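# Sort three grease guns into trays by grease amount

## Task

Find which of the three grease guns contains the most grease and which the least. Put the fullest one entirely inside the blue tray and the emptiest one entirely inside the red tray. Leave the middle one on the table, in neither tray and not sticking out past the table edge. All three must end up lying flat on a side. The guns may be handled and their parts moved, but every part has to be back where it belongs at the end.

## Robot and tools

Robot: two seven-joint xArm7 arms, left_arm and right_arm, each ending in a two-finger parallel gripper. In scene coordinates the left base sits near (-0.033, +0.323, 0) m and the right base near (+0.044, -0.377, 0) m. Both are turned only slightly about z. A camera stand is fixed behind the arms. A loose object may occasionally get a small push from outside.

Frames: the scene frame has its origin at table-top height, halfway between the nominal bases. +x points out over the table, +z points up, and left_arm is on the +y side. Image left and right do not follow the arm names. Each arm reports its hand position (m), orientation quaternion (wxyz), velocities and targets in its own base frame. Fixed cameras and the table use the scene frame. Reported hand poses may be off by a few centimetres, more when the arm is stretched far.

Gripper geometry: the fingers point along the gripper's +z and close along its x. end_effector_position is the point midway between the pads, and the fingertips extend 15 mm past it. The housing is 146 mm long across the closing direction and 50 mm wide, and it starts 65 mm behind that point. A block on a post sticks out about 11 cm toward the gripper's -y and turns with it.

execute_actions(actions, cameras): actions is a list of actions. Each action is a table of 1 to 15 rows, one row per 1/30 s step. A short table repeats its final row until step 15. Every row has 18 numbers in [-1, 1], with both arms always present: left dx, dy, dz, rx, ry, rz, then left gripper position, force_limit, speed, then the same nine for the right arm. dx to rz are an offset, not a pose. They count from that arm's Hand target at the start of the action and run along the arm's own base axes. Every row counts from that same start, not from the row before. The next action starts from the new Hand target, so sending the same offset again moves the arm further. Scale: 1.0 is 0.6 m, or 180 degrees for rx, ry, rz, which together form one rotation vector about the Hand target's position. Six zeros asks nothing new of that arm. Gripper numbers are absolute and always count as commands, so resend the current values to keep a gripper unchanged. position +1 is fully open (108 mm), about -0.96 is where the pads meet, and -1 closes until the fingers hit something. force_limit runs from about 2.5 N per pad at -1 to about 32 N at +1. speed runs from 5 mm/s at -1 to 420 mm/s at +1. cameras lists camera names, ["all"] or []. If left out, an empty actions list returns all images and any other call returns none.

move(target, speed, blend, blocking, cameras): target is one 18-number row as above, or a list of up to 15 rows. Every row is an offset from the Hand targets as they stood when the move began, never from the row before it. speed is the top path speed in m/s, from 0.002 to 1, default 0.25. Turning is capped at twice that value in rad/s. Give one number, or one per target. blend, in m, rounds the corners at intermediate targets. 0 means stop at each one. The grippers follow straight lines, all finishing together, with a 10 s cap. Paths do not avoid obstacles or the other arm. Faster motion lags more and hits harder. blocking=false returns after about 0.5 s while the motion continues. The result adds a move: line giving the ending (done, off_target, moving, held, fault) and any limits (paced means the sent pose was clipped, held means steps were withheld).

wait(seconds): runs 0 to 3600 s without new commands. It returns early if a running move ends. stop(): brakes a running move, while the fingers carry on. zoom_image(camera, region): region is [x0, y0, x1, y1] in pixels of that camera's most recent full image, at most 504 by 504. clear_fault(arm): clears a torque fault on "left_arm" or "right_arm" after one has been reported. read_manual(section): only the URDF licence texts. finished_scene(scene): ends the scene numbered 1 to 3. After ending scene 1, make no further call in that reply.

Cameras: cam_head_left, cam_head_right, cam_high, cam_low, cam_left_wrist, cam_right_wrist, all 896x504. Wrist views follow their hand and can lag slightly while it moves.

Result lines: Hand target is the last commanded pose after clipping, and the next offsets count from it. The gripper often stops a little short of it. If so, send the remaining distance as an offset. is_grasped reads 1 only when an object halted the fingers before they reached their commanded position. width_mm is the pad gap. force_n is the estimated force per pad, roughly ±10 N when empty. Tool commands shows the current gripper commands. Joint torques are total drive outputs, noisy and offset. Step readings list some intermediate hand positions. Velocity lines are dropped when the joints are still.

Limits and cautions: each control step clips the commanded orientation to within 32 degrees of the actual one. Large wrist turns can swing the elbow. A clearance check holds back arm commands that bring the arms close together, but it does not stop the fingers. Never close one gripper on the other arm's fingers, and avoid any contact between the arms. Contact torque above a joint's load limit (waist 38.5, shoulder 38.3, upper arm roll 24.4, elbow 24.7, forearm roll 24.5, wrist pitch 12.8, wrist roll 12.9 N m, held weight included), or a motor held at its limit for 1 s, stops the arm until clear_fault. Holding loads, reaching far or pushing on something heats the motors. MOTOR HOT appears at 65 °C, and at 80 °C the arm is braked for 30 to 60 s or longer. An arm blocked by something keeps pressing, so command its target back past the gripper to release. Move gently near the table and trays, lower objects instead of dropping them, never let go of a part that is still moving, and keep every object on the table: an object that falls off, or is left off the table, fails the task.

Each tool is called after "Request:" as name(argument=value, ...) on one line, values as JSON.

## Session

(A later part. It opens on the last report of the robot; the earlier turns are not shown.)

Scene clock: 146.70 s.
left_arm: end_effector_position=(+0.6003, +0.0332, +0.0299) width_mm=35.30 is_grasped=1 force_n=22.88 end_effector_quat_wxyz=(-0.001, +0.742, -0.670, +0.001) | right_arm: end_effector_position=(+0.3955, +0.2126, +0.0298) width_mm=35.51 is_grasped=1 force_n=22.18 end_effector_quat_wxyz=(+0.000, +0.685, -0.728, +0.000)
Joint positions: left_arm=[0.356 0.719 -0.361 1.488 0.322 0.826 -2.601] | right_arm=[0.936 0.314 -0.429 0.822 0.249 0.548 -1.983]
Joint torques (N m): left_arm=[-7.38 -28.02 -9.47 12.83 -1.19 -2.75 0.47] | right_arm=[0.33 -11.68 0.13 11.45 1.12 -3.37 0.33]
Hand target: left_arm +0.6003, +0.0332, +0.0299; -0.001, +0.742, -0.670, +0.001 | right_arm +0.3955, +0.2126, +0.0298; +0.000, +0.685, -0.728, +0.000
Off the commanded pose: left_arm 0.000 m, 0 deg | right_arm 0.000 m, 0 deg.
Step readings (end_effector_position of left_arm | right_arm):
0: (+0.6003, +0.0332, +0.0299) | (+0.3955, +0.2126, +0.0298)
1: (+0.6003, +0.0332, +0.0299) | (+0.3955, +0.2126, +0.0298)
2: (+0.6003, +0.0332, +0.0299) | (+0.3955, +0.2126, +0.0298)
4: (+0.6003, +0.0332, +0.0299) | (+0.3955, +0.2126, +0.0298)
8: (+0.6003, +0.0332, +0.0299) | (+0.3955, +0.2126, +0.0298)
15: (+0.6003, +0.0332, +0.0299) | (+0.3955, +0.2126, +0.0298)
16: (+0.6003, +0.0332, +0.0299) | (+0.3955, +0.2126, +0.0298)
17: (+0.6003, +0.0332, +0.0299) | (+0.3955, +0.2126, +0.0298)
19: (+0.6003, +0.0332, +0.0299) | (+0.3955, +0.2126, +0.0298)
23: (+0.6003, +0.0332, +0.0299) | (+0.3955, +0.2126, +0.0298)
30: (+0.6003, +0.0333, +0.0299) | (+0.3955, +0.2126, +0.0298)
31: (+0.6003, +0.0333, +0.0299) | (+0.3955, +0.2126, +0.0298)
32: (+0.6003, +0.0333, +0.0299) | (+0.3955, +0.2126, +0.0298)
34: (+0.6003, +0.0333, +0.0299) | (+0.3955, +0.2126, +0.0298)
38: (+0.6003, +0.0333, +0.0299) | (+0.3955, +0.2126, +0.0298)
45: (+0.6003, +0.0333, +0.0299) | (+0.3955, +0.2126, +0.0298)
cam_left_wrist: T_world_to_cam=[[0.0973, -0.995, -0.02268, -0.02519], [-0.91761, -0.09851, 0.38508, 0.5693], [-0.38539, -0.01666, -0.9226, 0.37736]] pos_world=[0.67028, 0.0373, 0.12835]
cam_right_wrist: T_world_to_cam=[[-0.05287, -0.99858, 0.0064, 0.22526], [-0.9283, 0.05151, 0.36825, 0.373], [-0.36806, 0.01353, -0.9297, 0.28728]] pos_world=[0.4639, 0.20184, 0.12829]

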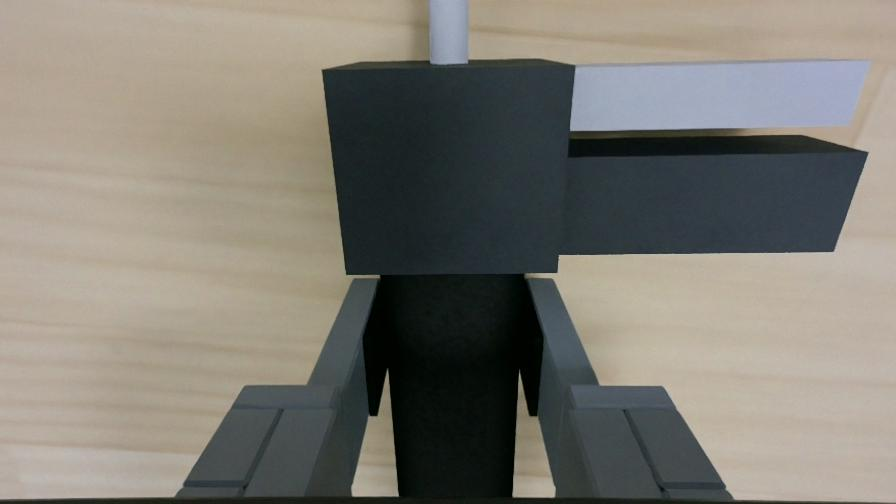

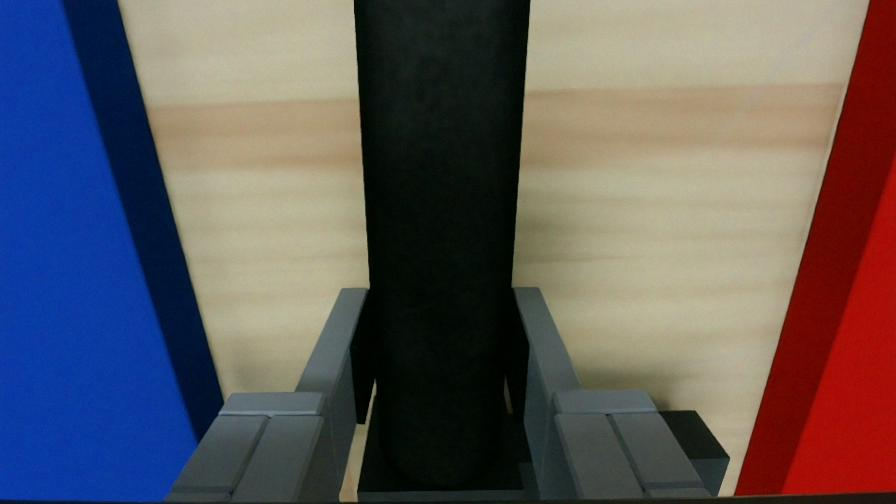

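Request:
move(target=[0,0,0.13,0,0,0,-1,0,-0.85,0,0,0.13,0,0,0,-1,0,-0.85], speed=0.015, blocking=false)

Request:
wait(seconds=0.5)

Request:
wait(seconds=0.5)

Request:
wait(seconds=0.5)

Request:
wait(seconds=0.5)

Request:
wait(seconds=0.5)

Request:
wait(seconds=0.5)

Request:
wait(seconds=0.5)

Request:
wait(seconds=3, cameras=["cam_left_wrist","cam_right_wrist","cam_low"])

Scene clock: 161.13 s.
left_arm: end_effector_position=(+0.6002, +0.0331, +0.0363) width_mm=35.30 is_grasped=1 force_n=22.91 end_effector_quat_wxyz=(-0.001, +0.742, -0.670, +0.001) end_effector_velocity=(+0.001, +0.000, +0.016) end_effector_angular_velocity=(+0.000, -0.002, +0.001) | right_arm: end_effector_position=(+0.3954, +0.2125, +0.0362) width_mm=35.51 is_grasped=1 force_n=22.08 end_effector_quat_wxyz=(+0.000, +0.685, -0.728, +0.000) end_effector_velocity=(-0.001, +0.000, +0.015) end_effector_angular_velocity=(-0.001, +0.002, +0.001)
Joint positions: left_arm=[0.358 0.707 -0.365 1.489 0.318 0.838 -2.598] | right_arm=[0.942 0.296 -0.437 0.822 0.234 0.564 -1.972]
Joint velocities: left_arm=[0.006 -0.027 -0.009 0.003 -0.01 0.027 0.006] | right_arm=[0.014 -0.041 -0.02 0 -0.036 0.039 0.025]
Joint torques (N m): left_arm=[3.97 -58.29 -9.1 16.89 -1.4 0.04 0.42] | right_arm=[3.39 -28.67 -4.02 14.38 -2.84 -0.37 1.79]
Hand target: left_arm +0.6003, +0.0332, +0.0374; -0.001, +0.742, -0.670, +0.001 | right_arm +0.3955, +0.2126, +0.0372; +0.000, +0.685, -0.728, +0.000
Tool commands: left_gripper/position=-1.0 left_gripper/force_limit=+0.0 left_gripper/speed=-0.85 right_gripper/position=-1.0 right_gripper/force_limit=+0.0 right_gripper/speed=-0.85
Off the commanded pose: left_arm 0.072 m, 0 deg | right_arm 0.072 m, 0 deg.
move: running

Scene clock: 161.63 s.
left_arm: end_effector_position=(+0.6003, +0.0332, +0.0438) width_mm=35.30 is_grasped=1 force_n=22.91 end_effector_quat_wxyz=(-0.001, +0.742, -0.670, +0.001) end_effector_velocity=(+0.000, +0.000, +0.015) end_effector_angular_velocity=(+0.000, +0.001, +0.001) | right_arm: end_effector_position=(+0.3955, +0.2126, +0.0437) width_mm=35.51 is_grasped=1 force_n=22.08 end_effector_quat_wxyz=(+0.000, +0.685, -0.728, +0.000) end_effector_velocity=(+0.000, +0.001, +0.015) end_effector_angular_velocity=(+0.001, -0.001, +0.000)
Joint positions: left_arm=[0.361 0.694 -0.37 1.49 0.312 0.852 -2.595] | right_arm=[0.949 0.276 -0.447 0.823 0.216 0.583 -1.96]
Joint velocities: left_arm=[0.006 -0.027 -0.009 0.003 -0.011 0.031 0.006] | right_arm=[0.013 -0.039 -0.018 0.003 -0.034 0.037 0.025]
Joint torques (N m): left_arm=[3.96 -58.6 -8.68 16.76 -2.18 0 0.5] | right_arm=[5.64 -28.44 -4.54 17.59 -2.51 -0.3 2.1]
Hand target: left_arm +0.6003, +0.0332, +0.0448; -0.001, +0.742, -0.670, +0.001 | right_arm +0.3955, +0.2126, +0.0447; +0.000, +0.685, -0.728, +0.000
Tool commands: left_gripper/position=-1.0 left_gripper/force_limit=+0.0 left_gripper/speed=-0.85 right_gripper/position=-1.0 right_gripper/force_limit=+0.0 right_gripper/speed=-0.85
Off the commanded pose: left_arm 0.064 m, 0 deg | right_arm 0.064 m, 0 deg.
earlier move: running
wait: 0.50 s; no rest

Scene clock: 162.13 s.
left_arm: end_effector_position=(+0.6003, +0.0332, +0.0513) width_mm=35.30 is_grasped=1 force_n=22.92 end_effector_quat_wxyz=(-0.001, +0.742, -0.670, +0.001) end_effector_velocity=(+0.000, +0.001, +0.015) end_effector_angular_velocity=(+0.001, +0.000, +0.001) | right_arm: end_effector_position=(+0.3955, +0.2126, +0.0512) width_mm=35.51 is_grasped=1 force_n=22.08 end_effector_quat_wxyz=(+0.000, +0.685, -0.728, +0.000) end_effector_velocity=(+0.000, -0.001, +0.015) end_effector_angular_velocity=(+0.000, +0.000, -0.001)
Joint positions: left_arm=[0.364 0.681 -0.374 1.492 0.307 0.867 -2.592] | right_arm=[0.955 0.257 -0.455 0.824 0.199 0.602 -1.947]
Joint velocities: left_arm=[0.006 -0.027 -0.008 0.004 -0.011 0.03 0.007] | right_arm=[0.01 -0.039 -0.016 0.003 -0.034 0.037 0.024]
Joint torques (N m): left_arm=[4.99 -58.2 -8.93 17.04 -2.41 -0.06 0.42] | right_arm=[5.49 -28.18 -3.98 17.38 -3.15 -0.19 1.69]
Hand target: left_arm +0.6003, +0.0332, +0.0523; -0.001, +0.742, -0.670, +0.001 | right_arm +0.3955, +0.2126, +0.0522; +0.000, +0.685, -0.728, +0.000
Tool commands: left_gripper/position=-1.0 left_gripper/force_limit=+0.0 left_gripper/speed=-0.85 right_gripper/position=-1.0 right_gripper/force_limit=+0.0 right_gripper/speed=-0.85
Off the commanded pose: left_arm 0.057 m, 0 deg | right_arm 0.057 m, 0 deg.
earlier move: running
wait: 0.50 s; no rest

Scene clock: 162.63 s.
left_arm: end_effector_position=(+0.6003, +0.0332, +0.0588) width_mm=35.30 is_grasped=1 force_n=22.92 end_effector_quat_wxyz=(-0.001, +0.742, -0.670, +0.001) end_effector_velocity=(+0.000, +0.000, +0.016) end_effector_angular_velocity=(+0.000, -0.002, -0.001) | right_arm: end_effector_position=(+0.3955, +0.2126, +0.0587) width_mm=35.51 is_grasped=1 force_n=22.08 end_effector_quat_wxyz=(+0.000, +0.685, -0.728, +0.000) end_effector_velocity=(-0.001, +0.000, +0.014) end_effector_angular_velocity=(-0.002, +0.001, +0.000)
Joint positions: left_arm=[0.366 0.669 -0.378 1.494 0.301 0.881 -2.589] | right_arm=[0.961 0.237 -0.463 0.826 0.182 0.621 -1.935]
Joint velocities: left_arm=[0.005 -0.027 -0.009 0.005 -0.011 0.029 0.007] | right_arm=[0.011 -0.038 -0.015 0.004 -0.034 0.039 0.025]
Joint torques (N m): left_arm=[5.6 -57.86 -8.74 16.82 -2.6 0.23 0.69] | right_arm=[4.82 -27.41 -4.15 17.69 -2.5 -0.66 1.88]
Hand target: left_arm +0.6003, +0.0332, +0.0597; -0.001, +0.742, -0.670, +0.001 | right_arm +0.3955, +0.2126, +0.0596; +0.000, +0.685, -0.728, +0.000
Tool commands: left_gripper/position=-1.0 left_gripper/force_limit=+0.0 left_gripper/speed=-0.85 right_gripper/position=-1.0 right_gripper/force_limit=+0.0 right_gripper/speed=-0.85
Off the commanded pose: left_arm 0.049 m, 0 deg | right_arm 0.049 m, 0 deg.
earlier move: running
wait: 0.50 s; no rest

Scene clock: 163.13 s.
left_arm: end_effector_position=(+0.6003, +0.0332, +0.0662) width_mm=35.30 is_grasped=1 force_n=22.92 end_effector_quat_wxyz=(-0.001, +0.742, -0.670, +0.001) end_effector_velocity=(+0.001, +0.000, +0.016) end_effector_angular_velocity=(+0.001, -0.003, -0.001) | right_arm: end_effector_position=(+0.3955, +0.2126, +0.0661) width_mm=35.51 is_grasped=1 force_n=22.08 end_effector_quat_wxyz=(+0.000, +0.685, -0.728, +0.000) end_effector_velocity=(+0.001, -0.001, +0.015) end_effector_angular_velocity=(+0.000, -0.001, -0.003)
Joint positions: left_arm=[0.369 0.656 -0.382 1.497 0.296 0.896 -2.585] | right_arm=[0.966 0.218 -0.47 0.829 0.165 0.641 -1.923]
Joint velocities: left_arm=[0.004 -0.025 -0.008 0.007 -0.01 0.029 0.006] | right_arm=[0.006 -0.038 -0.013 0.007 -0.033 0.038 0.024]
Joint torques (N m): left_arm=[5.77 -57.04 -8.67 17.03 -2.26 0.1 0.91] | right_arm=[6.33 -27.37 -3.53 17.91 -2.19 -0.17 1.72]
Hand target: left_arm +0.6003, +0.0332, +0.0672; -0.001, +0.742, -0.670, +0.001 | right_arm +0.3955, +0.2126, +0.0671; +0.000, +0.685, -0.728, +0.000
Tool commands: left_gripper/position=-1.0 left_gripper/force_limit=+0.0 left_gripper/speed=-0.85 right_gripper/position=-1.0 right_gripper/force_limit=+0.0 right_gripper/speed=-0.85
Off the commanded pose: left_arm 0.042 m, 0 deg | right_arm 0.042 m, 0 deg.
earlier move: running
wait: 0.50 s; no rest

Scene clock: 163.63 s.
left_arm: end_effector_position=(+0.6003, +0.0332, +0.0737) width_mm=35.30 is_grasped=1 force_n=22.92 end_effector_quat_wxyz=(-0.001, +0.742, -0.670, +0.001) end_effector_velocity=(-0.001, +0.000, +0.014) end_effector_angular_velocity=(+0.000, +0.002, +0.000) | right_arm: end_effector_position=(+0.3955, +0.2126, +0.0736) width_mm=35.51 is_grasped=1 force_n=22.08 end_effector_quat_wxyz=(+0.000, +0.685, -0.728, +0.000) end_effector_velocity=(+0.001, -0.001, +0.015) end_effector_angular_velocity=(+0.000, +0.001, -0.003)
Joint positions: left_arm=[0.371 0.645 -0.386 1.501 0.291 0.911 -2.582] | right_arm=[0.97 0.199 -0.476 0.833 0.149 0.661 -1.911]
Joint velocities: left_arm=[0.004 -0.023 -0.008 0.006 -0.01 0.03 0.006] | right_arm=[0.005 -0.037 -0.011 0.008 -0.032 0.041 0.023]
Joint torques (N m): left_arm=[5.26 -57.26 -8.6 17.09 -2.08 0.01 0.93] | right_arm=[5.37 -26.98 -3.44 18.22 -2.65 -0.54 1.58]
Hand target: left_arm +0.6003, +0.0332, +0.0747; -0.001, +0.742, -0.670, +0.001 | right_arm +0.3955, +0.2126, +0.0745; +0.000, +0.685, -0.728, +0.000
Tool commands: left_gripper/position=-1.0 left_gripper/force_limit=+0.0 left_gripper/speed=-0.85 right_gripper/position=-1.0 right_gripper/force_limit=+0.0 right_gripper/speed=-0.85
Off the commanded pose: left_arm 0.034 m, 0 deg | right_arm 0.034 m, 0 deg.
earlier move: running
wait: 0.50 s; no rest

Scene clock: 164.13 s.
left_arm: end_effector_position=(+0.6003, +0.0332, +0.0811) width_mm=35.30 is_grasped=1 force_n=22.92 end_effector_quat_wxyz=(-0.001, +0.742, -0.670, +0.001) end_effector_velocity=(+0.000, +0.000, +0.015) end_effector_angular_velocity=(+0.000, -0.001, +0.000) | right_arm: end_effector_position=(+0.3955, +0.2126, +0.0810) width_mm=35.51 is_grasped=1 force_n=22.08 end_effector_quat_wxyz=(+0.000, +0.685, -0.728, +0.000) end_effector_velocity=(+0.000, +0.001, +0.015) end_effector_angular_velocity=(+0.001, -0.001, +0.001)
Joint positions: left_arm=[0.373 0.633 -0.39 1.505 0.285 0.927 -2.579] | right_arm=[0.974 0.18 -0.482 0.837 0.133 0.681 -1.9]
Joint velocities: left_arm=[0.004 -0.023 -0.008 0.01 -0.011 0.031 0.006] | right_arm=[0.008 -0.038 -0.01 0.008 -0.031 0.039 0.021]
Joint torques (N m): left_arm=[5.37 -57.57 -8.7 17.62 -2.31 -0.05 0.7] | right_arm=[5.59 -27.24 -3.44 18.6 -2.96 -0.27 1.93]
Hand target: left_arm +0.6003, +0.0332, +0.0821; -0.001, +0.742, -0.670, +0.001 | right_arm +0.3955, +0.2126, +0.0820; +0.000, +0.685, -0.728, +0.000
Tool commands: left_gripper/position=-1.0 left_gripper/force_limit=+0.0 left_gripper/speed=-0.85 right_gripper/position=-1.0 right_gripper/force_limit=+0.0 right_gripper/speed=-0.85
Off the commanded pose: left_arm 0.027 m, 0 deg | right_arm 0.027 m, 0 deg.
earlier move: running
wait: 0.50 s; no rest

Scene clock: 164.63 s.
left_arm: end_effector_position=(+0.6003, +0.0332, +0.0886) width_mm=35.30 is_grasped=1 force_n=22.92 end_effector_quat_wxyz=(-0.001, +0.742, -0.670, +0.001) end_effector_velocity=(+0.000, +0.001, +0.015) end_effector_angular_velocity=(+0.001, +0.000, +0.001) | right_arm: end_effector_position=(+0.3955, +0.2126, +0.0885) width_mm=35.51 is_grasped=1 force_n=22.08 end_effector_quat_wxyz=(+0.000, +0.685, -0.728, +0.000) end_effector_velocity=(-0.001, +0.000, +0.015) end_effector_angular_velocity=(-0.001, +0.001, +0.001)
Joint positions: left_arm=[0.375 0.622 -0.394 1.51 0.28 0.942 -2.575] | right_arm=[0.978 0.162 -0.486 0.841 0.118 0.701 -1.889]
Joint velocities: left_arm=[0.004 -0.023 -0.007 0.01 -0.01 0.032 0.007] | right_arm=[0.007 -0.035 -0.009 0.01 -0.03 0.042 0.022]
Joint torques (N m): left_arm=[4.97 -57.34 -8.8 17.5 -2.06 0.04 0.97] | right_arm=[5.89 -26.78 -3.51 18.95 -2.54 -0.21 1.82]
Hand target: left_arm +0.6003, +0.0332, +0.0896; -0.001, +0.742, -0.670, +0.001 | right_arm +0.3955, +0.2126, +0.0895; +0.000, +0.685, -0.728, +0.000
Tool commands: left_gripper/position=-1.0 left_gripper/force_limit=+0.0 left_gripper/speed=-0.85 right_gripper/position=-1.0 right_gripper/force_limit=+0.0 right_gripper/speed=-0.85
Off the commanded pose: left_arm 0.019 m, 0 deg | right_arm 0.019 m, 0 deg.
earlier move: running
wait: 0.50 s; no rest

Scene clock: 166.07 s.
left_arm: end_effector_position=(+0.6003, +0.0332, +0.1079) width_mm=35.30 is_grasped=1 force_n=22.91 end_effector_quat_wxyz=(-0.001, +0.742, -0.670, +0.001) | right_arm: end_effector_position=(+0.3955, +0.2126, +0.1078) width_mm=35.51 is_grasped=1 force_n=22.08 end_effector_quat_wxyz=(+0.000, +0.685, -0.728, +0.000)
Joint positions: left_arm=[0.38 0.594 -0.403 1.525 0.267 0.983 -2.567] | right_arm=[0.984 0.118 -0.495 0.856 0.082 0.754 -1.863]
Joint torques (N m): left_arm=[5.14 -56.96 -8.46 17.67 -2.25 0.15 0.89] | right_arm=[5.5 -25.69 -3.13 19.26 -2.77 -0.49 1.66]
Hand target: left_arm +0.6003, +0.0332, +0.1079; -0.001, +0.742, -0.670, +0.001 | right_arm +0.3955, +0.2126, +0.1078; +0.000, +0.685, -0.728, +0.000
Tool commands: left_gripper/position=-1.0 left_gripper/force_limit=+0.0 left_gripper/speed=-0.85 right_gripper/position=-1.0 right_gripper/force_limit=+0.0 right_gripper/speed=-0.85
Off the commanded pose: left_arm 0.000 m, 0 deg | right_arm 0.000 m, 0 deg.
earlier move: done
wait: 1.43 of 3 s (the move ended)
cam_left_wrist: T_world_to_cam=[[0.09721, -0.99501, -0.02264, -0.02336], [-0.91762, -0.09841, 0.38509, 0.53918], [-0.38539, -0.01666, -0.9226, 0.44928]] pos_world=[0.67018, 0.0373, 0.20635]
cam_right_wrist: T_world_to_cam=[[-0.05277, -0.99859, 0.00636, 0.22473], [-0.9283, 0.05141, 0.36825, 0.3443], [-0.36806, 0.01353, -0.9297, 0.3598]] pos_world=[0.4639, 0.20184, 0.20629]
Images, in order (width x height): cam_low 896x504, cam_left_wrist 896x504, cam_right_wrist 896x504.

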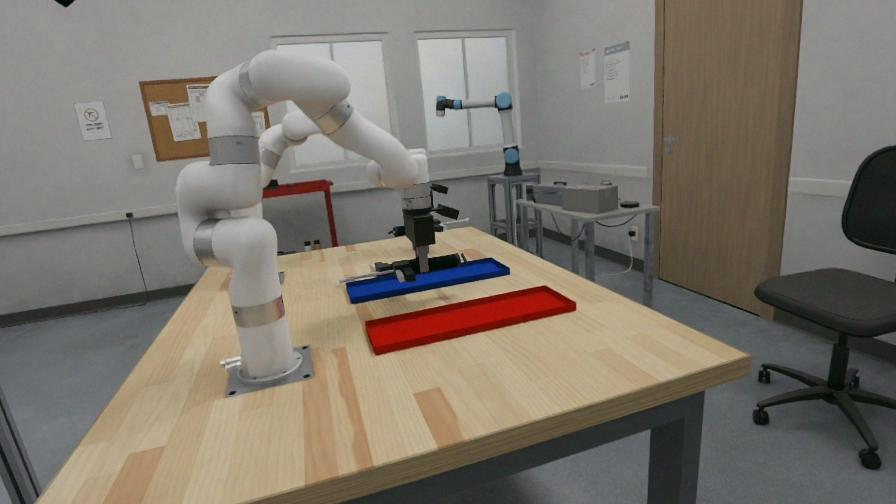

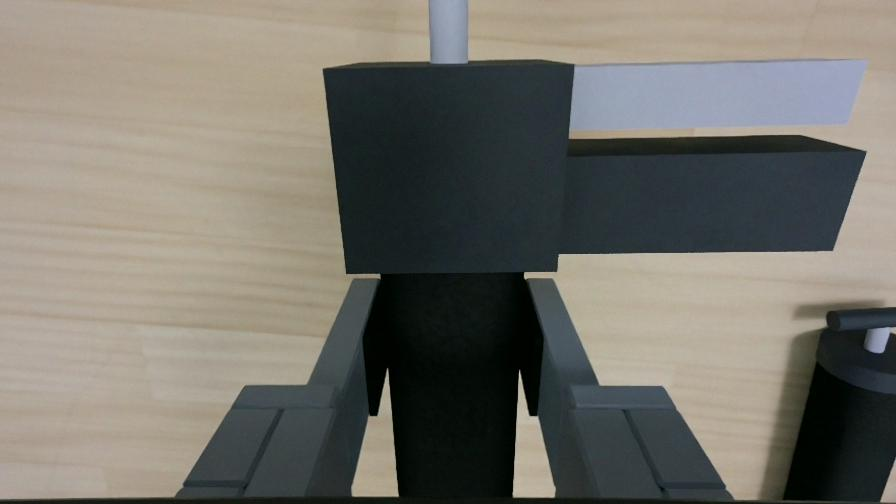

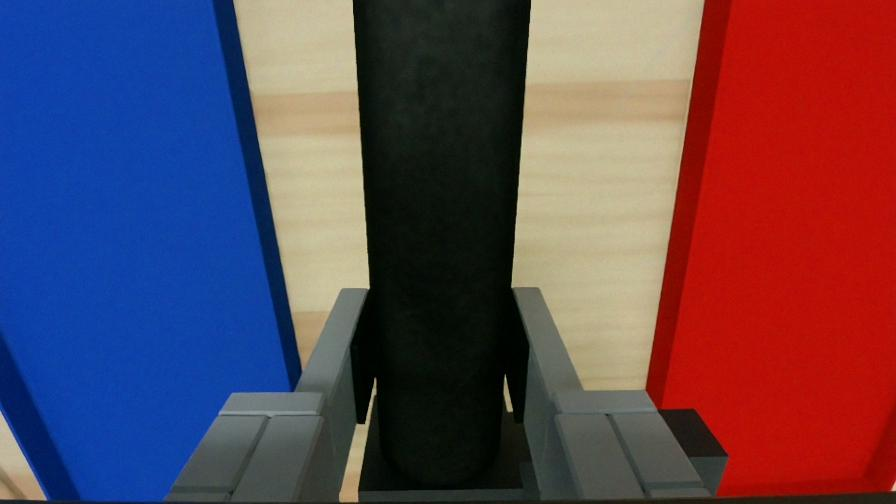

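Request:
move(target=[-0.1338,-0.1387,0.0368,0,0,-0.032,-1,0,-0.85,0.0908,0.0623,0.037,0,0,0.0195,-1,0,-0.85], speed=0.1)

Request:
move(target=[0,0,0.06,0,0,0,-1,0,-0.85,0,0,0.06,0,0,0,-1,0,-0.85], speed=0.015, blocking=false)

Request:
wait(seconds=0.4)

Request:
wait(seconds=0.4)

Request:
wait(seconds=0.4)

Request:
wait(seconds=2)

Request:
move(target=[0,0,-0.06,0,0,0,-1,0,-0.85,0,0,-0.06,0,0,0,-1,0,-0.85], speed=0.015, blocking=false)

Request:
wait(seconds=0.4)

Request:
wait(seconds=0.4)

Request:
wait(seconds=0.4)

Request:
wait(seconds=2)

Scene clock: 206.83 s.
left_arm: end_effector_position=(+0.5200, -0.0501, +0.1300) width_mm=35.30 is_grasped=1 force_n=22.92 end_effector_quat_wxyz=(-0.001, +0.708, -0.707, +0.001) | right_arm: end_effector_position=(+0.4500, +0.2500, +0.1300) width_mm=35.51 is_grasped=1 force_n=22.07 end_effector_quat_wxyz=(+0.000, +0.707, -0.707, +0.000)
Joint positions: left_arm=[0.375 0.317 -0.507 1.17 0.195 0.898 -2.59] | right_arm=[0.945 0.287 -0.467 1.14 0.166 0.888 -1.967]
Joint torques (N m): left_arm=[-2.7 -45.73 -5.38 10.72 -2.05 -3.56 0.59] | right_arm=[-5.09 -13.26 -0.15 20.08 3.12 -0.4 -1.61]
Hand target: left_arm +0.5200, -0.0500, +0.1300; -0.001, +0.708, -0.707, +0.001 | right_arm +0.4500, +0.2500, +0.1300; +0.000, +0.707, -0.707, +0.000
Off the commanded pose: left_arm 0.000 m, 0 deg | right_arm 0.000 m, 0 deg.
move: done

Scene clock: 207.33 s.
left_arm: end_effector_position=(+0.5200, -0.0500, +0.1365) width_mm=35.30 is_grasped=1 force_n=22.91 end_effector_quat_wxyz=(-0.001, +0.708, -0.707, +0.001) end_effector_velocity=(+0.000, +0.000, +0.015) end_effector_angular_velocity=(+0.000, -0.001, +0.001) | right_arm: end_effector_position=(+0.4500, +0.2500, +0.1364) width_mm=35.51 is_grasped=1 force_n=22.07 end_effector_quat_wxyz=(+0.000, +0.707, -0.707, +0.000) end_effector_velocity=(+0.001, +0.000, +0.016) end_effector_angular_velocity=(+0.002, -0.002, +0.000)
Joint positions: left_arm=[0.377 0.307 -0.509 1.177 0.187 0.914 -2.585] | right_arm=[0.947 0.277 -0.47 1.146 0.159 0.904 -1.962]
Joint velocities: left_arm=[0.006 -0.024 -0.007 0.016 -0.017 0.036 0.011] | right_arm=[0.004 -0.026 -0.006 0.018 -0.017 0.038 0.011]
Joint torques (N m): left_arm=[5.45 -45.83 -6.31 17.84 -2.24 0.05 0.59] | right_arm=[3.2 -30.42 -4.51 20.27 -2.2 -0.25 0.99]
Hand target: left_arm +0.5200, -0.0500, +0.1374; -0.001, +0.708, -0.707, +0.001 | right_arm +0.4500, +0.2500, +0.1374; +0.000, +0.707, -0.707, +0.000
Tool commands: left_gripper/position=-1.0 left_gripper/force_limit=+0.0 left_gripper/speed=-0.85 right_gripper/position=-1.0 right_gripper/force_limit=+0.0 right_gripper/speed=-0.85
Off the commanded pose: left_arm 0.030 m, 0 deg | right_arm 0.030 m, 0 deg.
move: running

Scene clock: 207.73 s.
left_arm: end_effector_position=(+0.5200, -0.0500, +0.1424) width_mm=35.30 is_grasped=1 force_n=22.92 end_effector_quat_wxyz=(-0.001, +0.708, -0.707, +0.001) end_effector_velocity=(+0.000, +0.000, +0.015) end_effector_angular_velocity=(+0.000, +0.000, +0.000) | right_arm: end_effector_position=(+0.4500, +0.2500, +0.1424) width_mm=35.51 is_grasped=1 force_n=22.07 end_effector_quat_wxyz=(+0.000, +0.707, -0.707, +0.000) end_effector_velocity=(+0.000, +0.001, +0.015) end_effector_angular_velocity=(+0.000, -0.001, +0.002)
Joint positions: left_arm=[0.379 0.297 -0.512 1.184 0.181 0.928 -2.581] | right_arm=[0.949 0.268 -0.472 1.153 0.152 0.919 -1.958]
Joint velocities: left_arm=[0.005 -0.022 -0.006 0.017 -0.016 0.036 0.011] | right_arm=[0.006 -0.023 -0.005 0.018 -0.016 0.037 0.01]
Joint torques (N m): left_arm=[5.17 -45.56 -6.22 18.01 -2.19 0.12 0.57] | right_arm=[3.64 -31.1 -4.41 20.64 -2.91 -0.5 0.93]
Hand target: left_arm +0.5200, -0.0500, +0.1433; -0.001, +0.708, -0.707, +0.001 | right_arm +0.4500, +0.2500, +0.1433; +0.000, +0.707, -0.707, +0.000
Tool commands: left_gripper/position=-1.0 left_gripper/force_limit=+0.0 left_gripper/speed=-0.85 right_gripper/position=-1.0 right_gripper/force_limit=+0.0 right_gripper/speed=-0.85
Off the commanded pose: left_arm 0.024 m, 0 deg | right_arm 0.024 m, 0 deg.
earlier move: running
wait: 0.40 s; no rest

Scene clock: 208.13 s.
left_arm: end_effector_position=(+0.5200, -0.0500, +0.1483) width_mm=35.30 is_grasped=1 force_n=22.92 end_effector_quat_wxyz=(-0.001, +0.708, -0.707, +0.001) end_effector_velocity=(+0.000, +0.000, +0.015) end_effector_angular_velocity=(+0.000, -0.001, -0.001) | right_arm: end_effector_position=(+0.4500, +0.2500, +0.1483) width_mm=35.51 is_grasped=1 force_n=22.07 end_effector_quat_wxyz=(+0.000, +0.707, -0.707, +0.000) end_effector_velocity=(+0.001, +0.000, +0.015) end_effector_angular_velocity=(+0.000, -0.001, -0.001)
Joint positions: left_arm=[0.381 0.289 -0.515 1.191 0.174 0.943 -2.576] | right_arm=[0.951 0.259 -0.474 1.16 0.146 0.934 -1.953]
Joint velocities: left_arm=[0.005 -0.023 -0.006 0.018 -0.016 0.037 0.011] | right_arm=[0.003 -0.023 -0.005 0.019 -0.015 0.037 0.01]
Joint torques (N m): left_arm=[5.58 -44.79 -5.83 17.79 -1.95 0.19 0.67] | right_arm=[3.53 -31.01 -4.73 20.83 -2.97 -0.68 1.72]
Hand target: left_arm +0.5200, -0.0500, +0.1493; -0.001, +0.708, -0.707, +0.001 | right_arm +0.4500, +0.2500, +0.1493; +0.000, +0.707, -0.707, +0.000
Tool commands: left_gripper/position=-1.0 left_gripper/force_limit=+0.0 left_gripper/speed=-0.85 right_gripper/position=-1.0 right_gripper/force_limit=+0.0 right_gripper/speed=-0.85
Off the commanded pose: left_arm 0.018 m, 0 deg | right_arm 0.018 m, 0 deg.
earlier move: running
wait: 0.40 s; no rest

Scene clock: 208.53 s.
left_arm: end_effector_position=(+0.5200, -0.0500, +0.1542) width_mm=35.30 is_grasped=1 force_n=22.92 end_effector_quat_wxyz=(-0.001, +0.708, -0.707, +0.001) end_effector_velocity=(+0.000, +0.000, +0.015) end_effector_angular_velocity=(+0.000, +0.001, -0.001) | right_arm: end_effector_position=(+0.4500, +0.2500, +0.1542) width_mm=35.51 is_grasped=1 force_n=22.07 end_effector_quat_wxyz=(+0.000, +0.707, -0.707, +0.000) end_effector_velocity=(+0.000, +0.001, +0.015) end_effector_angular_velocity=(+0.000, -0.001, +0.001)
Joint positions: left_arm=[0.382 0.28 -0.517 1.198 0.168 0.958 -2.572] | right_arm=[0.952 0.25 -0.476 1.167 0.14 0.949 -1.949]
Joint velocities: left_arm=[0.004 -0.021 -0.006 0.019 -0.015 0.038 0.011] | right_arm=[0.005 -0.021 -0.005 0.02 -0.015 0.037 0.01]
Joint torques (N m): left_arm=[5.15 -45.59 -5.84 17.76 -2.19 -0.06 1.05] | right_arm=[3.16 -30.25 -4.44 20.93 -3.13 -0.22 2.24]
Hand target: left_arm +0.5200, -0.0500, +0.1552; -0.001, +0.708, -0.707, +0.001 | right_arm +0.4500, +0.2500, +0.1552; +0.000, +0.707, -0.707, +0.000
Tool commands: left_gripper/position=-1.0 left_gripper/force_limit=+0.0 left_gripper/speed=-0.85 right_gripper/position=-1.0 right_gripper/force_limit=+0.0 right_gripper/speed=-0.85
Off the commanded pose: left_arm 0.012 m, 0 deg | right_arm 0.012 m, 0 deg.
earlier move: running
wait: 0.40 s; no rest

Scene clock: 209.47 s.
left_arm: end_effector_position=(+0.5200, -0.0500, +0.1660) width_mm=35.30 is_grasped=1 force_n=22.91 end_effector_quat_wxyz=(-0.001, +0.708, -0.707, +0.001) | right_arm: end_effector_position=(+0.4500, +0.2500, +0.1660) width_mm=35.51 is_grasped=1 force_n=22.07 end_effector_quat_wxyz=(+0.000, +0.707, -0.707, +0.000)
Joint positions: left_arm=[0.386 0.264 -0.521 1.214 0.156 0.987 -2.564] | right_arm=[0.955 0.233 -0.479 1.183 0.129 0.979 -1.942]
Joint torques (N m): left_arm=[5.03 -44.75 -5.69 18.09 -1.98 0.09 0.94] | right_arm=[5.7 -30 -4.13 20.92 -2.72 -0.56 1.91]
Hand target: left_arm +0.5200, -0.0500, +0.1660; -0.001, +0.708, -0.707, +0.001 | right_arm +0.4500, +0.2500, +0.1660; +0.000, +0.707, -0.707, +0.000
Tool commands: left_gripper/position=-1.0 left_gripper/force_limit=+0.0 left_gripper/speed=-0.85 right_gripper/position=-1.0 right_gripper/force_limit=+0.0 right_gripper/speed=-0.85
Off the commanded pose: left_arm 0.000 m, 0 deg | right_arm 0.000 m, 0 deg.
earlier move: done
wait: 0.93 of 2 s (the move ended)

Scene clock: 209.97 s.
left_arm: end_effector_position=(+0.5200, -0.0500, +0.1596) width_mm=35.30 is_grasped=1 force_n=22.91 end_effector_quat_wxyz=(-0.001, +0.708, -0.707, +0.001) end_effector_velocity=(+0.000, +0.000, -0.015) end_effector_angular_velocity=(+0.000, +0.001, +0.000) | right_arm: end_effector_position=(+0.4500, +0.2500, +0.1597) width_mm=35.51 is_grasped=1 force_n=22.08 end_effector_quat_wxyz=(+0.000, +0.707, -0.707, +0.000) end_effector_velocity=(+0.000, +0.001, -0.016) end_effector_angular_velocity=(-0.001, +0.000, +0.001)
Joint positions: left_arm=[0.385 0.272 -0.519 1.205 0.163 0.971 -2.569] | right_arm=[0.954 0.242 -0.478 1.174 0.135 0.963 -1.946]
Joint velocities: left_arm=[-0.004 0.022 0.005 -0.019 0.015 -0.037 -0.01] | right_arm=[-0.003 0.023 0.005 -0.019 0.014 -0.039 -0.01]
Joint torques (N m): left_arm=[-4.12 -20.79 -1.34 10.73 1.57 -3.47 -0.89] | right_arm=[-2.63 -12.44 0.16 11.65 2.55 -4.05 -0.78]
Hand target: left_arm +0.5200, -0.0500, +0.1587; -0.001, +0.708, -0.707, +0.001 | right_arm +0.4500, +0.2500, +0.1587; +0.000, +0.707, -0.707, +0.000
Tool commands: left_gripper/position=-1.0 left_gripper/force_limit=+0.0 left_gripper/speed=-0.85 right_gripper/position=-1.0 right_gripper/force_limit=+0.0 right_gripper/speed=-0.85
Off the commanded pose: left_arm 0.030 m, 0 deg | right_arm 0.030 m, 0 deg.
move: running

Scene clock: 210.37 s.
left_arm: end_effector_position=(+0.5200, -0.0500, +0.1537) width_mm=35.30 is_grasped=1 force_n=22.91 end_effector_quat_wxyz=(-0.001, +0.708, -0.707, +0.001) end_effector_velocity=(+0.000, +0.000, -0.014) end_effector_angular_velocity=(+0.001, +0.001, +0.000) | right_arm: end_effector_position=(+0.4500, +0.2500, +0.1537) width_mm=35.51 is_grasped=1 force_n=22.08 end_effector_quat_wxyz=(+0.000, +0.707, -0.707, +0.000) end_effector_velocity=(+0.001, +0.000, -0.014) end_effector_angular_velocity=(+0.002, -0.003, -0.002)
Joint positions: left_arm=[0.383 0.281 -0.517 1.197 0.169 0.956 -2.573] | right_arm=[0.953 0.251 -0.476 1.167 0.141 0.948 -1.95]
Joint velocities: left_arm=[-0.005 0.02 0.005 -0.018 0.015 -0.034 -0.01] | right_arm=[-0.005 0.021 0.004 -0.017 0.015 -0.04 -0.009]
Joint torques (N m): left_arm=[-4.38 -20.67 -1.27 11.03 2.78 -3.84 -0.76] | right_arm=[-2.5 -13.08 0.02 11.69 2.97 -3.98 -0.87]
Hand target: left_arm +0.5200, -0.0500, +0.1527; -0.001, +0.708, -0.707, +0.001 | right_arm +0.4500, +0.2500, +0.1527; +0.000, +0.707, -0.707, +0.000
Tool commands: left_gripper/position=-1.0 left_gripper/force_limit=+0.0 left_gripper/speed=-0.85 right_gripper/position=-1.0 right_gripper/force_limit=+0.0 right_gripper/speed=-0.85
Off the commanded pose: left_arm 0.024 m, 0 deg | right_arm 0.024 m, 0 deg.
earlier move: running
wait: 0.40 s; no rest

Scene clock: 210.77 s.
left_arm: end_effector_position=(+0.5200, -0.0500, +0.1477) width_mm=35.30 is_grasped=1 force_n=22.91 end_effector_quat_wxyz=(-0.001, +0.708, -0.707, +0.001) end_effector_velocity=(+0.001, +0.000, -0.014) end_effector_angular_velocity=(+0.000, -0.003, +0.001) | right_arm: end_effector_position=(+0.4500, +0.2500, +0.1478) width_mm=35.51 is_grasped=1 force_n=22.08 end_effector_quat_wxyz=(+0.000, +0.707, -0.707, +0.000) end_effector_velocity=(+0.001, -0.001, -0.014) end_effector_angular_velocity=(+0.002, -0.001, -0.002)
Joint positions: left_arm=[0.381 0.289 -0.515 1.19 0.175 0.941 -2.577] | right_arm=[0.951 0.26 -0.474 1.159 0.147 0.933 -1.954]
Joint velocities: left_arm=[-0.005 0.021 0.006 -0.017 0.015 -0.038 -0.011] | right_arm=[-0.006 0.021 0.005 -0.017 0.015 -0.038 -0.011]
Joint torques (N m): left_arm=[-4.15 -20.75 -1.48 10.69 2.64 -3.51 -0.92] | right_arm=[-2.91 -12.28 -0.41 11.03 3.33 -3.75 -1.78]
Hand target: left_arm +0.5200, -0.0500, +0.1468; -0.001, +0.708, -0.707, +0.001 | right_arm +0.4500, +0.2500, +0.1468; +0.000, +0.707, -0.707, +0.000
Tool commands: left_gripper/position=-1.0 left_gripper/force_limit=+0.0 left_gripper/speed=-0.85 right_gripper/position=-1.0 right_gripper/force_limit=+0.0 right_gripper/speed=-0.85
Off the commanded pose: left_arm 0.018 m, 0 deg | right_arm 0.018 m, 0 deg.
earlier move: running
wait: 0.40 s; no rest

Scene clock: 211.17 s.
left_arm: end_effector_position=(+0.5200, -0.0500, +0.1418) width_mm=35.30 is_grasped=1 force_n=22.91 end_effector_quat_wxyz=(-0.001, +0.708, -0.707, +0.001) end_effector_velocity=(+0.000, +0.000, -0.015) end_effector_angular_velocity=(+0.000, +0.002, +0.000) | right_arm: end_effector_position=(+0.4500, +0.2500, +0.1418) width_mm=35.51 is_grasped=1 force_n=22.08 end_effector_quat_wxyz=(+0.000, +0.707, -0.707, +0.000) end_effector_velocity=(+0.001, +0.000, -0.014) end_effector_angular_velocity=(+0.001, -0.003, -0.001)
Joint positions: left_arm=[0.379 0.298 -0.512 1.183 0.182 0.927 -2.581] | right_arm=[0.949 0.269 -0.472 1.152 0.153 0.918 -1.958]
Joint velocities: left_arm=[-0.005 0.024 0.007 -0.017 0.017 -0.035 -0.011] | right_arm=[-0.005 0.023 0.006 -0.016 0.016 -0.039 -0.01]
Joint torques (N m): left_arm=[-4.23 -21.58 -1.49 11.01 3.03 -3.54 -1.1] | right_arm=[-2.52 -12.56 -0.19 11.46 3.36 -3.9 -1.8]
Hand target: left_arm +0.5200, -0.0500, +0.1409; -0.001, +0.708, -0.707, +0.001 | right_arm +0.4500, +0.2500, +0.1409; +0.000, +0.707, -0.707, +0.000
Tool commands: left_gripper/position=-1.0 left_gripper/force_limit=+0.0 left_gripper/speed=-0.85 right_gripper/position=-1.0 right_gripper/force_limit=+0.0 right_gripper/speed=-0.85
Off the commanded pose: left_arm 0.012 m, 0 deg | right_arm 0.012 m, 0 deg.
earlier move: running
wait: 0.40 s; no rest

Scene clock: 212.10 s.
left_arm: end_effector_position=(+0.5200, -0.0500, +0.1300) width_mm=35.30 is_grasped=1 force_n=22.92 end_effector_quat_wxyz=(-0.001, +0.708, -0.707, +0.001) | right_arm: end_effector_position=(+0.4500, +0.2500, +0.1300) width_mm=35.51 is_grasped=1 force_n=22.08 end_effector_quat_wxyz=(+0.000, +0.707, -0.707, +0.000)
Joint positions: left_arm=[0.375 0.317 -0.507 1.17 0.195 0.898 -2.59] | right_arm=[0.946 0.287 -0.468 1.14 0.166 0.888 -1.967]
Joint torques (N m): left_arm=[-5.65 -21.4 -1.93 10.41 2.6 -3.59 -1.13] | right_arm=[-5.01 -13.37 -0.2 11.14 3.3 -3.76 -1.69]
Hand target: left_arm +0.5200, -0.0500, +0.1300; -0.001, +0.708, -0.707, +0.001 | right_arm +0.4500, +0.2500, +0.1300; +0.000, +0.707, -0.707, +0.000
Tool commands: left_gripper/position=-1.0 left_gripper/force_limit=+0.0 left_gripper/speed=-0.85 right_gripper/position=-1.0 right_gripper/force_limit=+0.0 right_gripper/speed=-0.85
Off the commanded pose: left_arm 0.000 m, 0 deg | right_arm 0.000 m, 0 deg.
earlier move: done
wait: 0.93 of 2 s (the move ended)

Request:
move(target=[[0.1338,0.1387,-0.0368,0,0,0.032,-1,0,-0.85,-0.0908,-0.0623,-0.037,0,0,-0.0195,-1,0,-0.85],[0.1338,0.1387,-0.165,0,0,0.032,0.3,-1,-0.6,-0.0908,-0.0623,-0.165,0,0,-0.0195,0.3,-1,-0.6]], speed=[0.15,0.05], cameras=["cam_left_wrist","cam_right_wrist","cam_low"])

Request:
move(target=[-0.1338,-0.1387,0.165,0,0,-0.032,0.3,-1,-0.6,0.0908,0.0623,0.165,0,0,0.0195,0.3,-1,-0.6], speed=0.15)

Request:
move(target=[0,0,0.06,0,0,0,0.3,-1,-0.6,0,0,0.06,0,0,0,0.3,-1,-0.6], speed=0.015)

Request:
wait(seconds=0.1)

Request:
move(target=[0,0,-0.06,0,0,0,0.3,-1,-0.6,0,0,-0.06,0,0,0,0.3,-1,-0.6], speed=0.015)

Request:
wait(seconds=0.1, cameras=["cam_left_wrist","cam_right_wrist","cam_low"])

Scene clock: 235.67 s.
left_arm: end_effector_position=(+0.6003, +0.0332, +0.0310) width_mm=69.50 is_grasped=0 force_n=0.00 end_effector_quat_wxyz=(-0.001, +0.742, -0.670, +0.001) | right_arm: end_effector_position=(+0.3955, +0.2126, +0.0310) width_mm=69.49 is_grasped=0 force_n=0.00 end_effector_quat_wxyz=(+0.000, +0.685, -0.728, +0.000)
Joint positions: left_arm=[0.358 0.717 -0.364 1.488 0.324 0.829 -2.602] | right_arm=[0.942 0.311 -0.435 0.822 0.249 0.552 -1.983]
Joint torques (N m): left_arm=[-4.92 -30.36 -3.62 15.08 1.64 -0.33 -0.88] | right_arm=[-4.62 -10.51 0 15.22 3.04 -1.28 -1.13]
Hand target: left_arm +0.6003, +0.0332, +0.0310; -0.001, +0.742, -0.670, +0.001 | right_arm +0.3955, +0.2126, +0.0310; +0.000, +0.685, -0.728, +0.000
Off the commanded pose: left_arm 0.000 m, 0 deg | right_arm 0.000 m, 0 deg.
move: done
cam_left_wrist: T_world_to_cam=[[0.09721, -0.99501, -0.02263, -0.02511], [-0.91765, -0.09841, 0.385, 0.56892], [-0.38531, -0.01666, -0.92264, 0.37832]] pos_world=[0.67028, 0.0373, 0.12945]
cam_right_wrist: T_world_to_cam=[[-0.05278, -0.99859, 0.00636, 0.22522], [-0.92834, 0.05141, 0.36817, 0.3726], [-0.36797, 0.01353, -0.92974, 0.28836]] pos_world=[0.4639, 0.20184, 0.12949]
Images, in order (width x height): cam_low 896x504, cam_left_wrist 896x504, cam_right_wrist 896x504.

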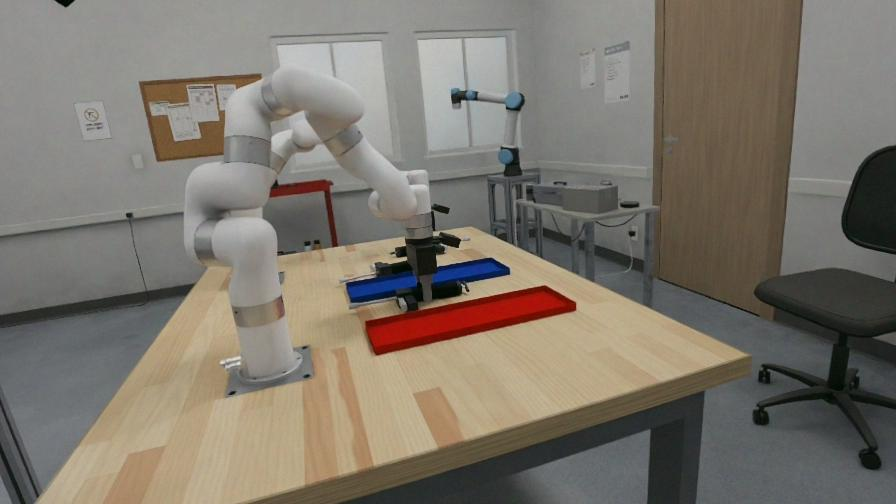

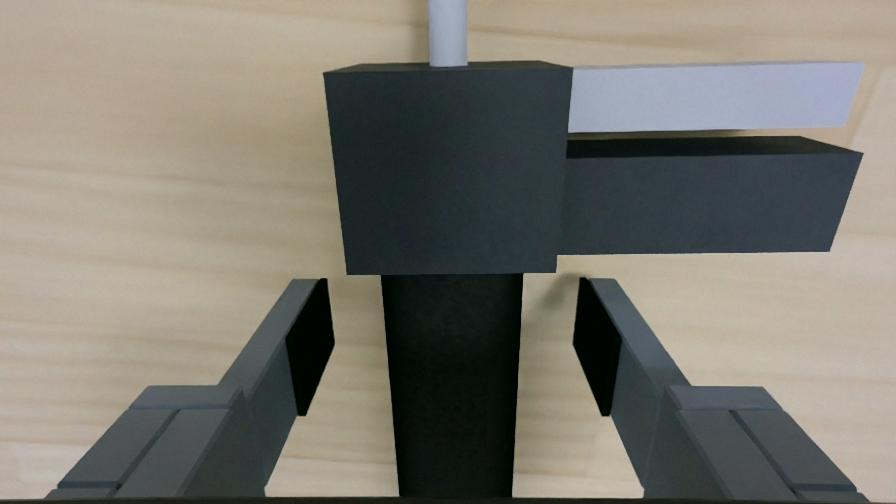

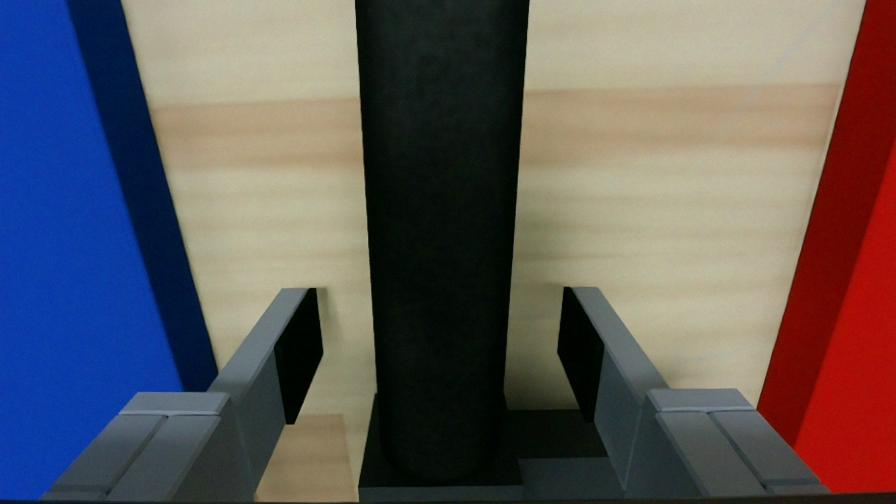

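Scene clock: 237.10 s.
left_arm: end_effector_position=(+0.5200, -0.0500, +0.1300) width_mm=69.50 is_grasped=0 force_n=0.00 end_effector_quat_wxyz=(-0.001, +0.708, -0.707, +0.001) | right_arm: end_effector_position=(+0.4500, +0.2499, +0.1300) width_mm=69.49 is_grasped=0 force_n=0.00 end_effector_quat_wxyz=(+0.000, +0.707, -0.707, +0.000)
Joint positions: left_arm=[0.376 0.317 -0.508 1.17 0.196 0.898 -2.591] | right_arm=[0.942 0.287 -0.464 1.14 0.164 0.888 -1.966]
Joint torques (N m): left_arm=[4.65 -42.26 -5.53 9.19 -2.27 0.35 0.89] | right_arm=[-4.99 -11.43 -2.22 18.18 1.93 -0.19 -0.74]
Hand target: left_arm +0.5200, -0.0500, +0.1300; -0.001, +0.708, -0.707, +0.001 | right_arm +0.4500, +0.2500, +0.1300; +0.000, +0.707, -0.707, +0.000
Off the commanded pose: left_arm 0.000 m, 0 deg | right_arm 0.000 m, 0 deg.
move: done

Scene clock: 239.77 s.
left_arm: end_effector_position=(+0.5200, -0.0500, +0.1660) width_mm=69.50 is_grasped=0 force_n=0.00 end_effector_quat_wxyz=(-0.001, +0.708, -0.707, +0.001) | right_arm: end_effector_position=(+0.4500, +0.2500, +0.1660) width_mm=69.49 is_grasped=0 force_n=0.00 end_effector_quat_wxyz=(+0.000, +0.707, -0.707, +0.000)
Joint positions: left_arm=[0.387 0.264 -0.523 1.214 0.157 0.987 -2.565] | right_arm=[0.952 0.233 -0.475 1.183 0.128 0.979 -1.941]
Joint torques (N m): left_arm=[5.05 -41.16 -5.36 16.34 -2.14 0.31 0.94] | right_arm=[5.57 -27.49 -3.82 18.72 -2.59 -0.12 1.87]
Hand target: left_arm +0.5200, -0.0500, +0.1660; -0.001, +0.708, -0.707, +0.001 | right_arm +0.4500, +0.2500, +0.1660; +0.000, +0.707, -0.707, +0.000
Off the commanded pose: left_arm 0.000 m, 0 deg | right_arm 0.000 m, 0 deg.
move: done

Scene clock: 239.87 s.
left_arm: end_effector_position=(+0.5200, -0.0500, +0.1660) width_mm=69.50 is_grasped=0 force_n=0.00 end_effector_quat_wxyz=(-0.001, +0.708, -0.707, +0.001) | right_arm: end_effector_position=(+0.4500, +0.2500, +0.1660) width_mm=69.49 is_grasped=0 force_n=0.00 end_effector_quat_wxyz=(+0.000, +0.707, -0.707, +0.000)
Joint positions: left_arm=[0.387 0.264 -0.523 1.214 0.157 0.987 -2.565] | right_arm=[0.952 0.233 -0.475 1.183 0.128 0.979 -1.941]
Joint torques (N m): left_arm=[5.67 -40.88 -5.2 16.25 -2.27 0.2 0.81] | right_arm=[5.28 -27.24 -3.96 18.78 -2.95 -0.27 1.66]
Hand target: left_arm +0.5200, -0.0500, +0.1660; -0.001, +0.708, -0.707, +0.001 | right_arm +0.4500, +0.2500, +0.1660; +0.000, +0.707, -0.707, +0.000
Tool commands: left_gripper/position=+0.3 left_gripper/force_limit=-1.0 left_gripper/speed=-0.6 right_gripper/position=+0.3 right_gripper/force_limit=-1.0 right_gripper/speed=-0.6
Off the commanded pose: left_arm 0.000 m, 0 deg | right_arm 0.000 m, 0 deg.
wait: 0.10 s; no rest

Scene clock: 242.53 s.
left_arm: end_effector_position=(+0.5200, -0.0500, +0.1300) width_mm=69.50 is_grasped=0 force_n=0.00 end_effector_quat_wxyz=(-0.001, +0.708, -0.707, +0.001) | right_arm: end_effector_position=(+0.4500, +0.2500, +0.1300) width_mm=69.49 is_grasped=0 force_n=0.00 end_effector_quat_wxyz=(+0.000, +0.707, -0.707, +0.000)
Joint positions: left_arm=[0.376 0.317 -0.509 1.17 0.196 0.898 -2.591] | right_arm=[0.942 0.287 -0.464 1.14 0.164 0.888 -1.966]
Joint torques (N m): left_arm=[-5.96 -18.94 -1.53 9.21 2.84 -3.03 -1.14] | right_arm=[-4.82 -11.24 0.22 9.63 3.2 -3.6 -1.61]
Hand target: left_arm +0.5200, -0.0500, +0.1300; -0.001, +0.708, -0.707, +0.001 | right_arm +0.4500, +0.2500, +0.1300; +0.000, +0.707, -0.707, +0.000
Off the commanded pose: left_arm 0.000 m, 0 deg | right_arm 0.000 m, 0 deg.
move: done

Scene clock: 242.63 s.
left_arm: end_effector_position=(+0.5200, -0.0500, +0.1300) width_mm=69.50 is_grasped=0 force_n=0.00 end_effector_quat_wxyz=(-0.001, +0.708, -0.707, +0.001) | right_arm: end_effector_position=(+0.4500, +0.2500, +0.1300) width_mm=69.49 is_grasped=0 force_n=0.00 end_effector_quat_wxyz=(+0.000, +0.707, -0.707, +0.000)
Joint positions: left_arm=[0.376 0.317 -0.509 1.17 0.196 0.898 -2.591] | right_arm=[0.942 0.287 -0.464 1.14 0.164 0.888 -1.966]
Joint torques (N m): left_arm=[-5.69 -19.02 -1.6 9.31 2.91 -3.13 -0.97] | right_arm=[-4.7 -11.4 -0.06 9.7 3.36 -3.5 -1.62]
Hand target: left_arm +0.5200, -0.0500, +0.1300; -0.001, +0.708, -0.707, +0.001 | right_arm +0.4500, +0.2500, +0.1300; +0.000, +0.707, -0.707, +0.000
Tool commands: left_gripper/position=+0.3 left_gripper/force_limit=-1.0 left_gripper/speed=-0.6 right_gripper/position=+0.3 right_gripper/force_limit=-1.0 right_gripper/speed=-0.6
Off the commanded pose: left_arm 0.000 m, 0 deg | right_arm 0.000 m, 0 deg.
wait: 0.10 s; no rest
cam_left_wrist: T_world_to_cam=[[-0.00312, -0.99974, -0.02264, -0.04595], [-0.92285, -0.00584, 0.38511, 0.45621], [-0.38514, 0.02209, -0.92259, 0.43917]] pos_world=[0.59002, -0.05297, 0.22845]
cam_right_wrist: T_world_to_cam=[[0.00839, -0.99994, 0.00633, 0.23762], [-0.92973, -0.00547, 0.36819, 0.3996], [-0.36814, -0.00897, -0.92973, 0.40563]] pos_world=[0.51886, 0.24343, 0.22849]
Images, in order (width x height): cam_low 896x504, cam_left_wrist 896x504, cam_right_wrist 896x504.

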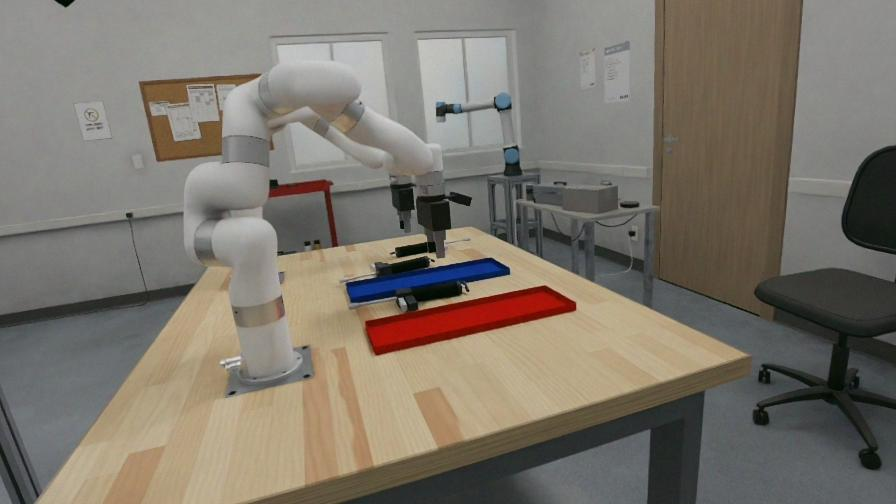

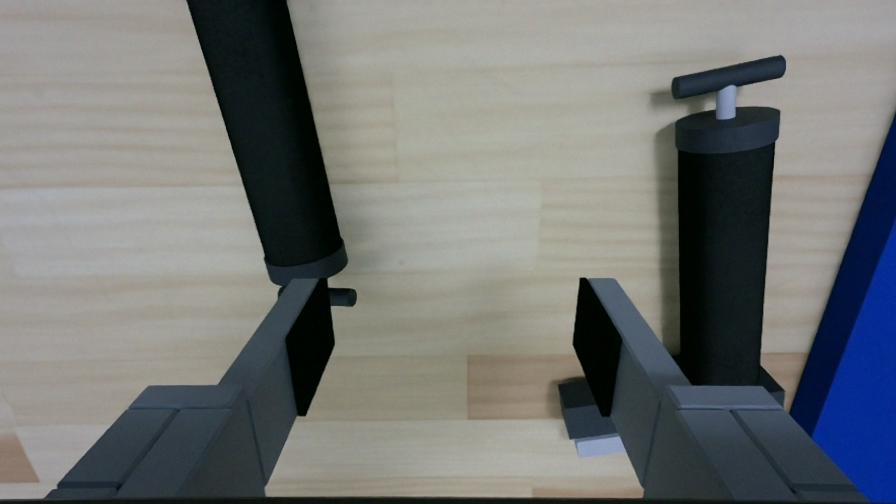

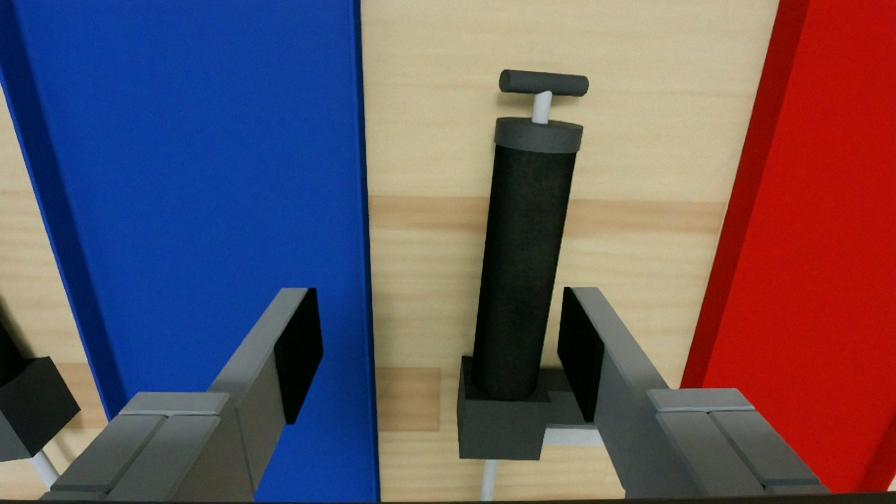

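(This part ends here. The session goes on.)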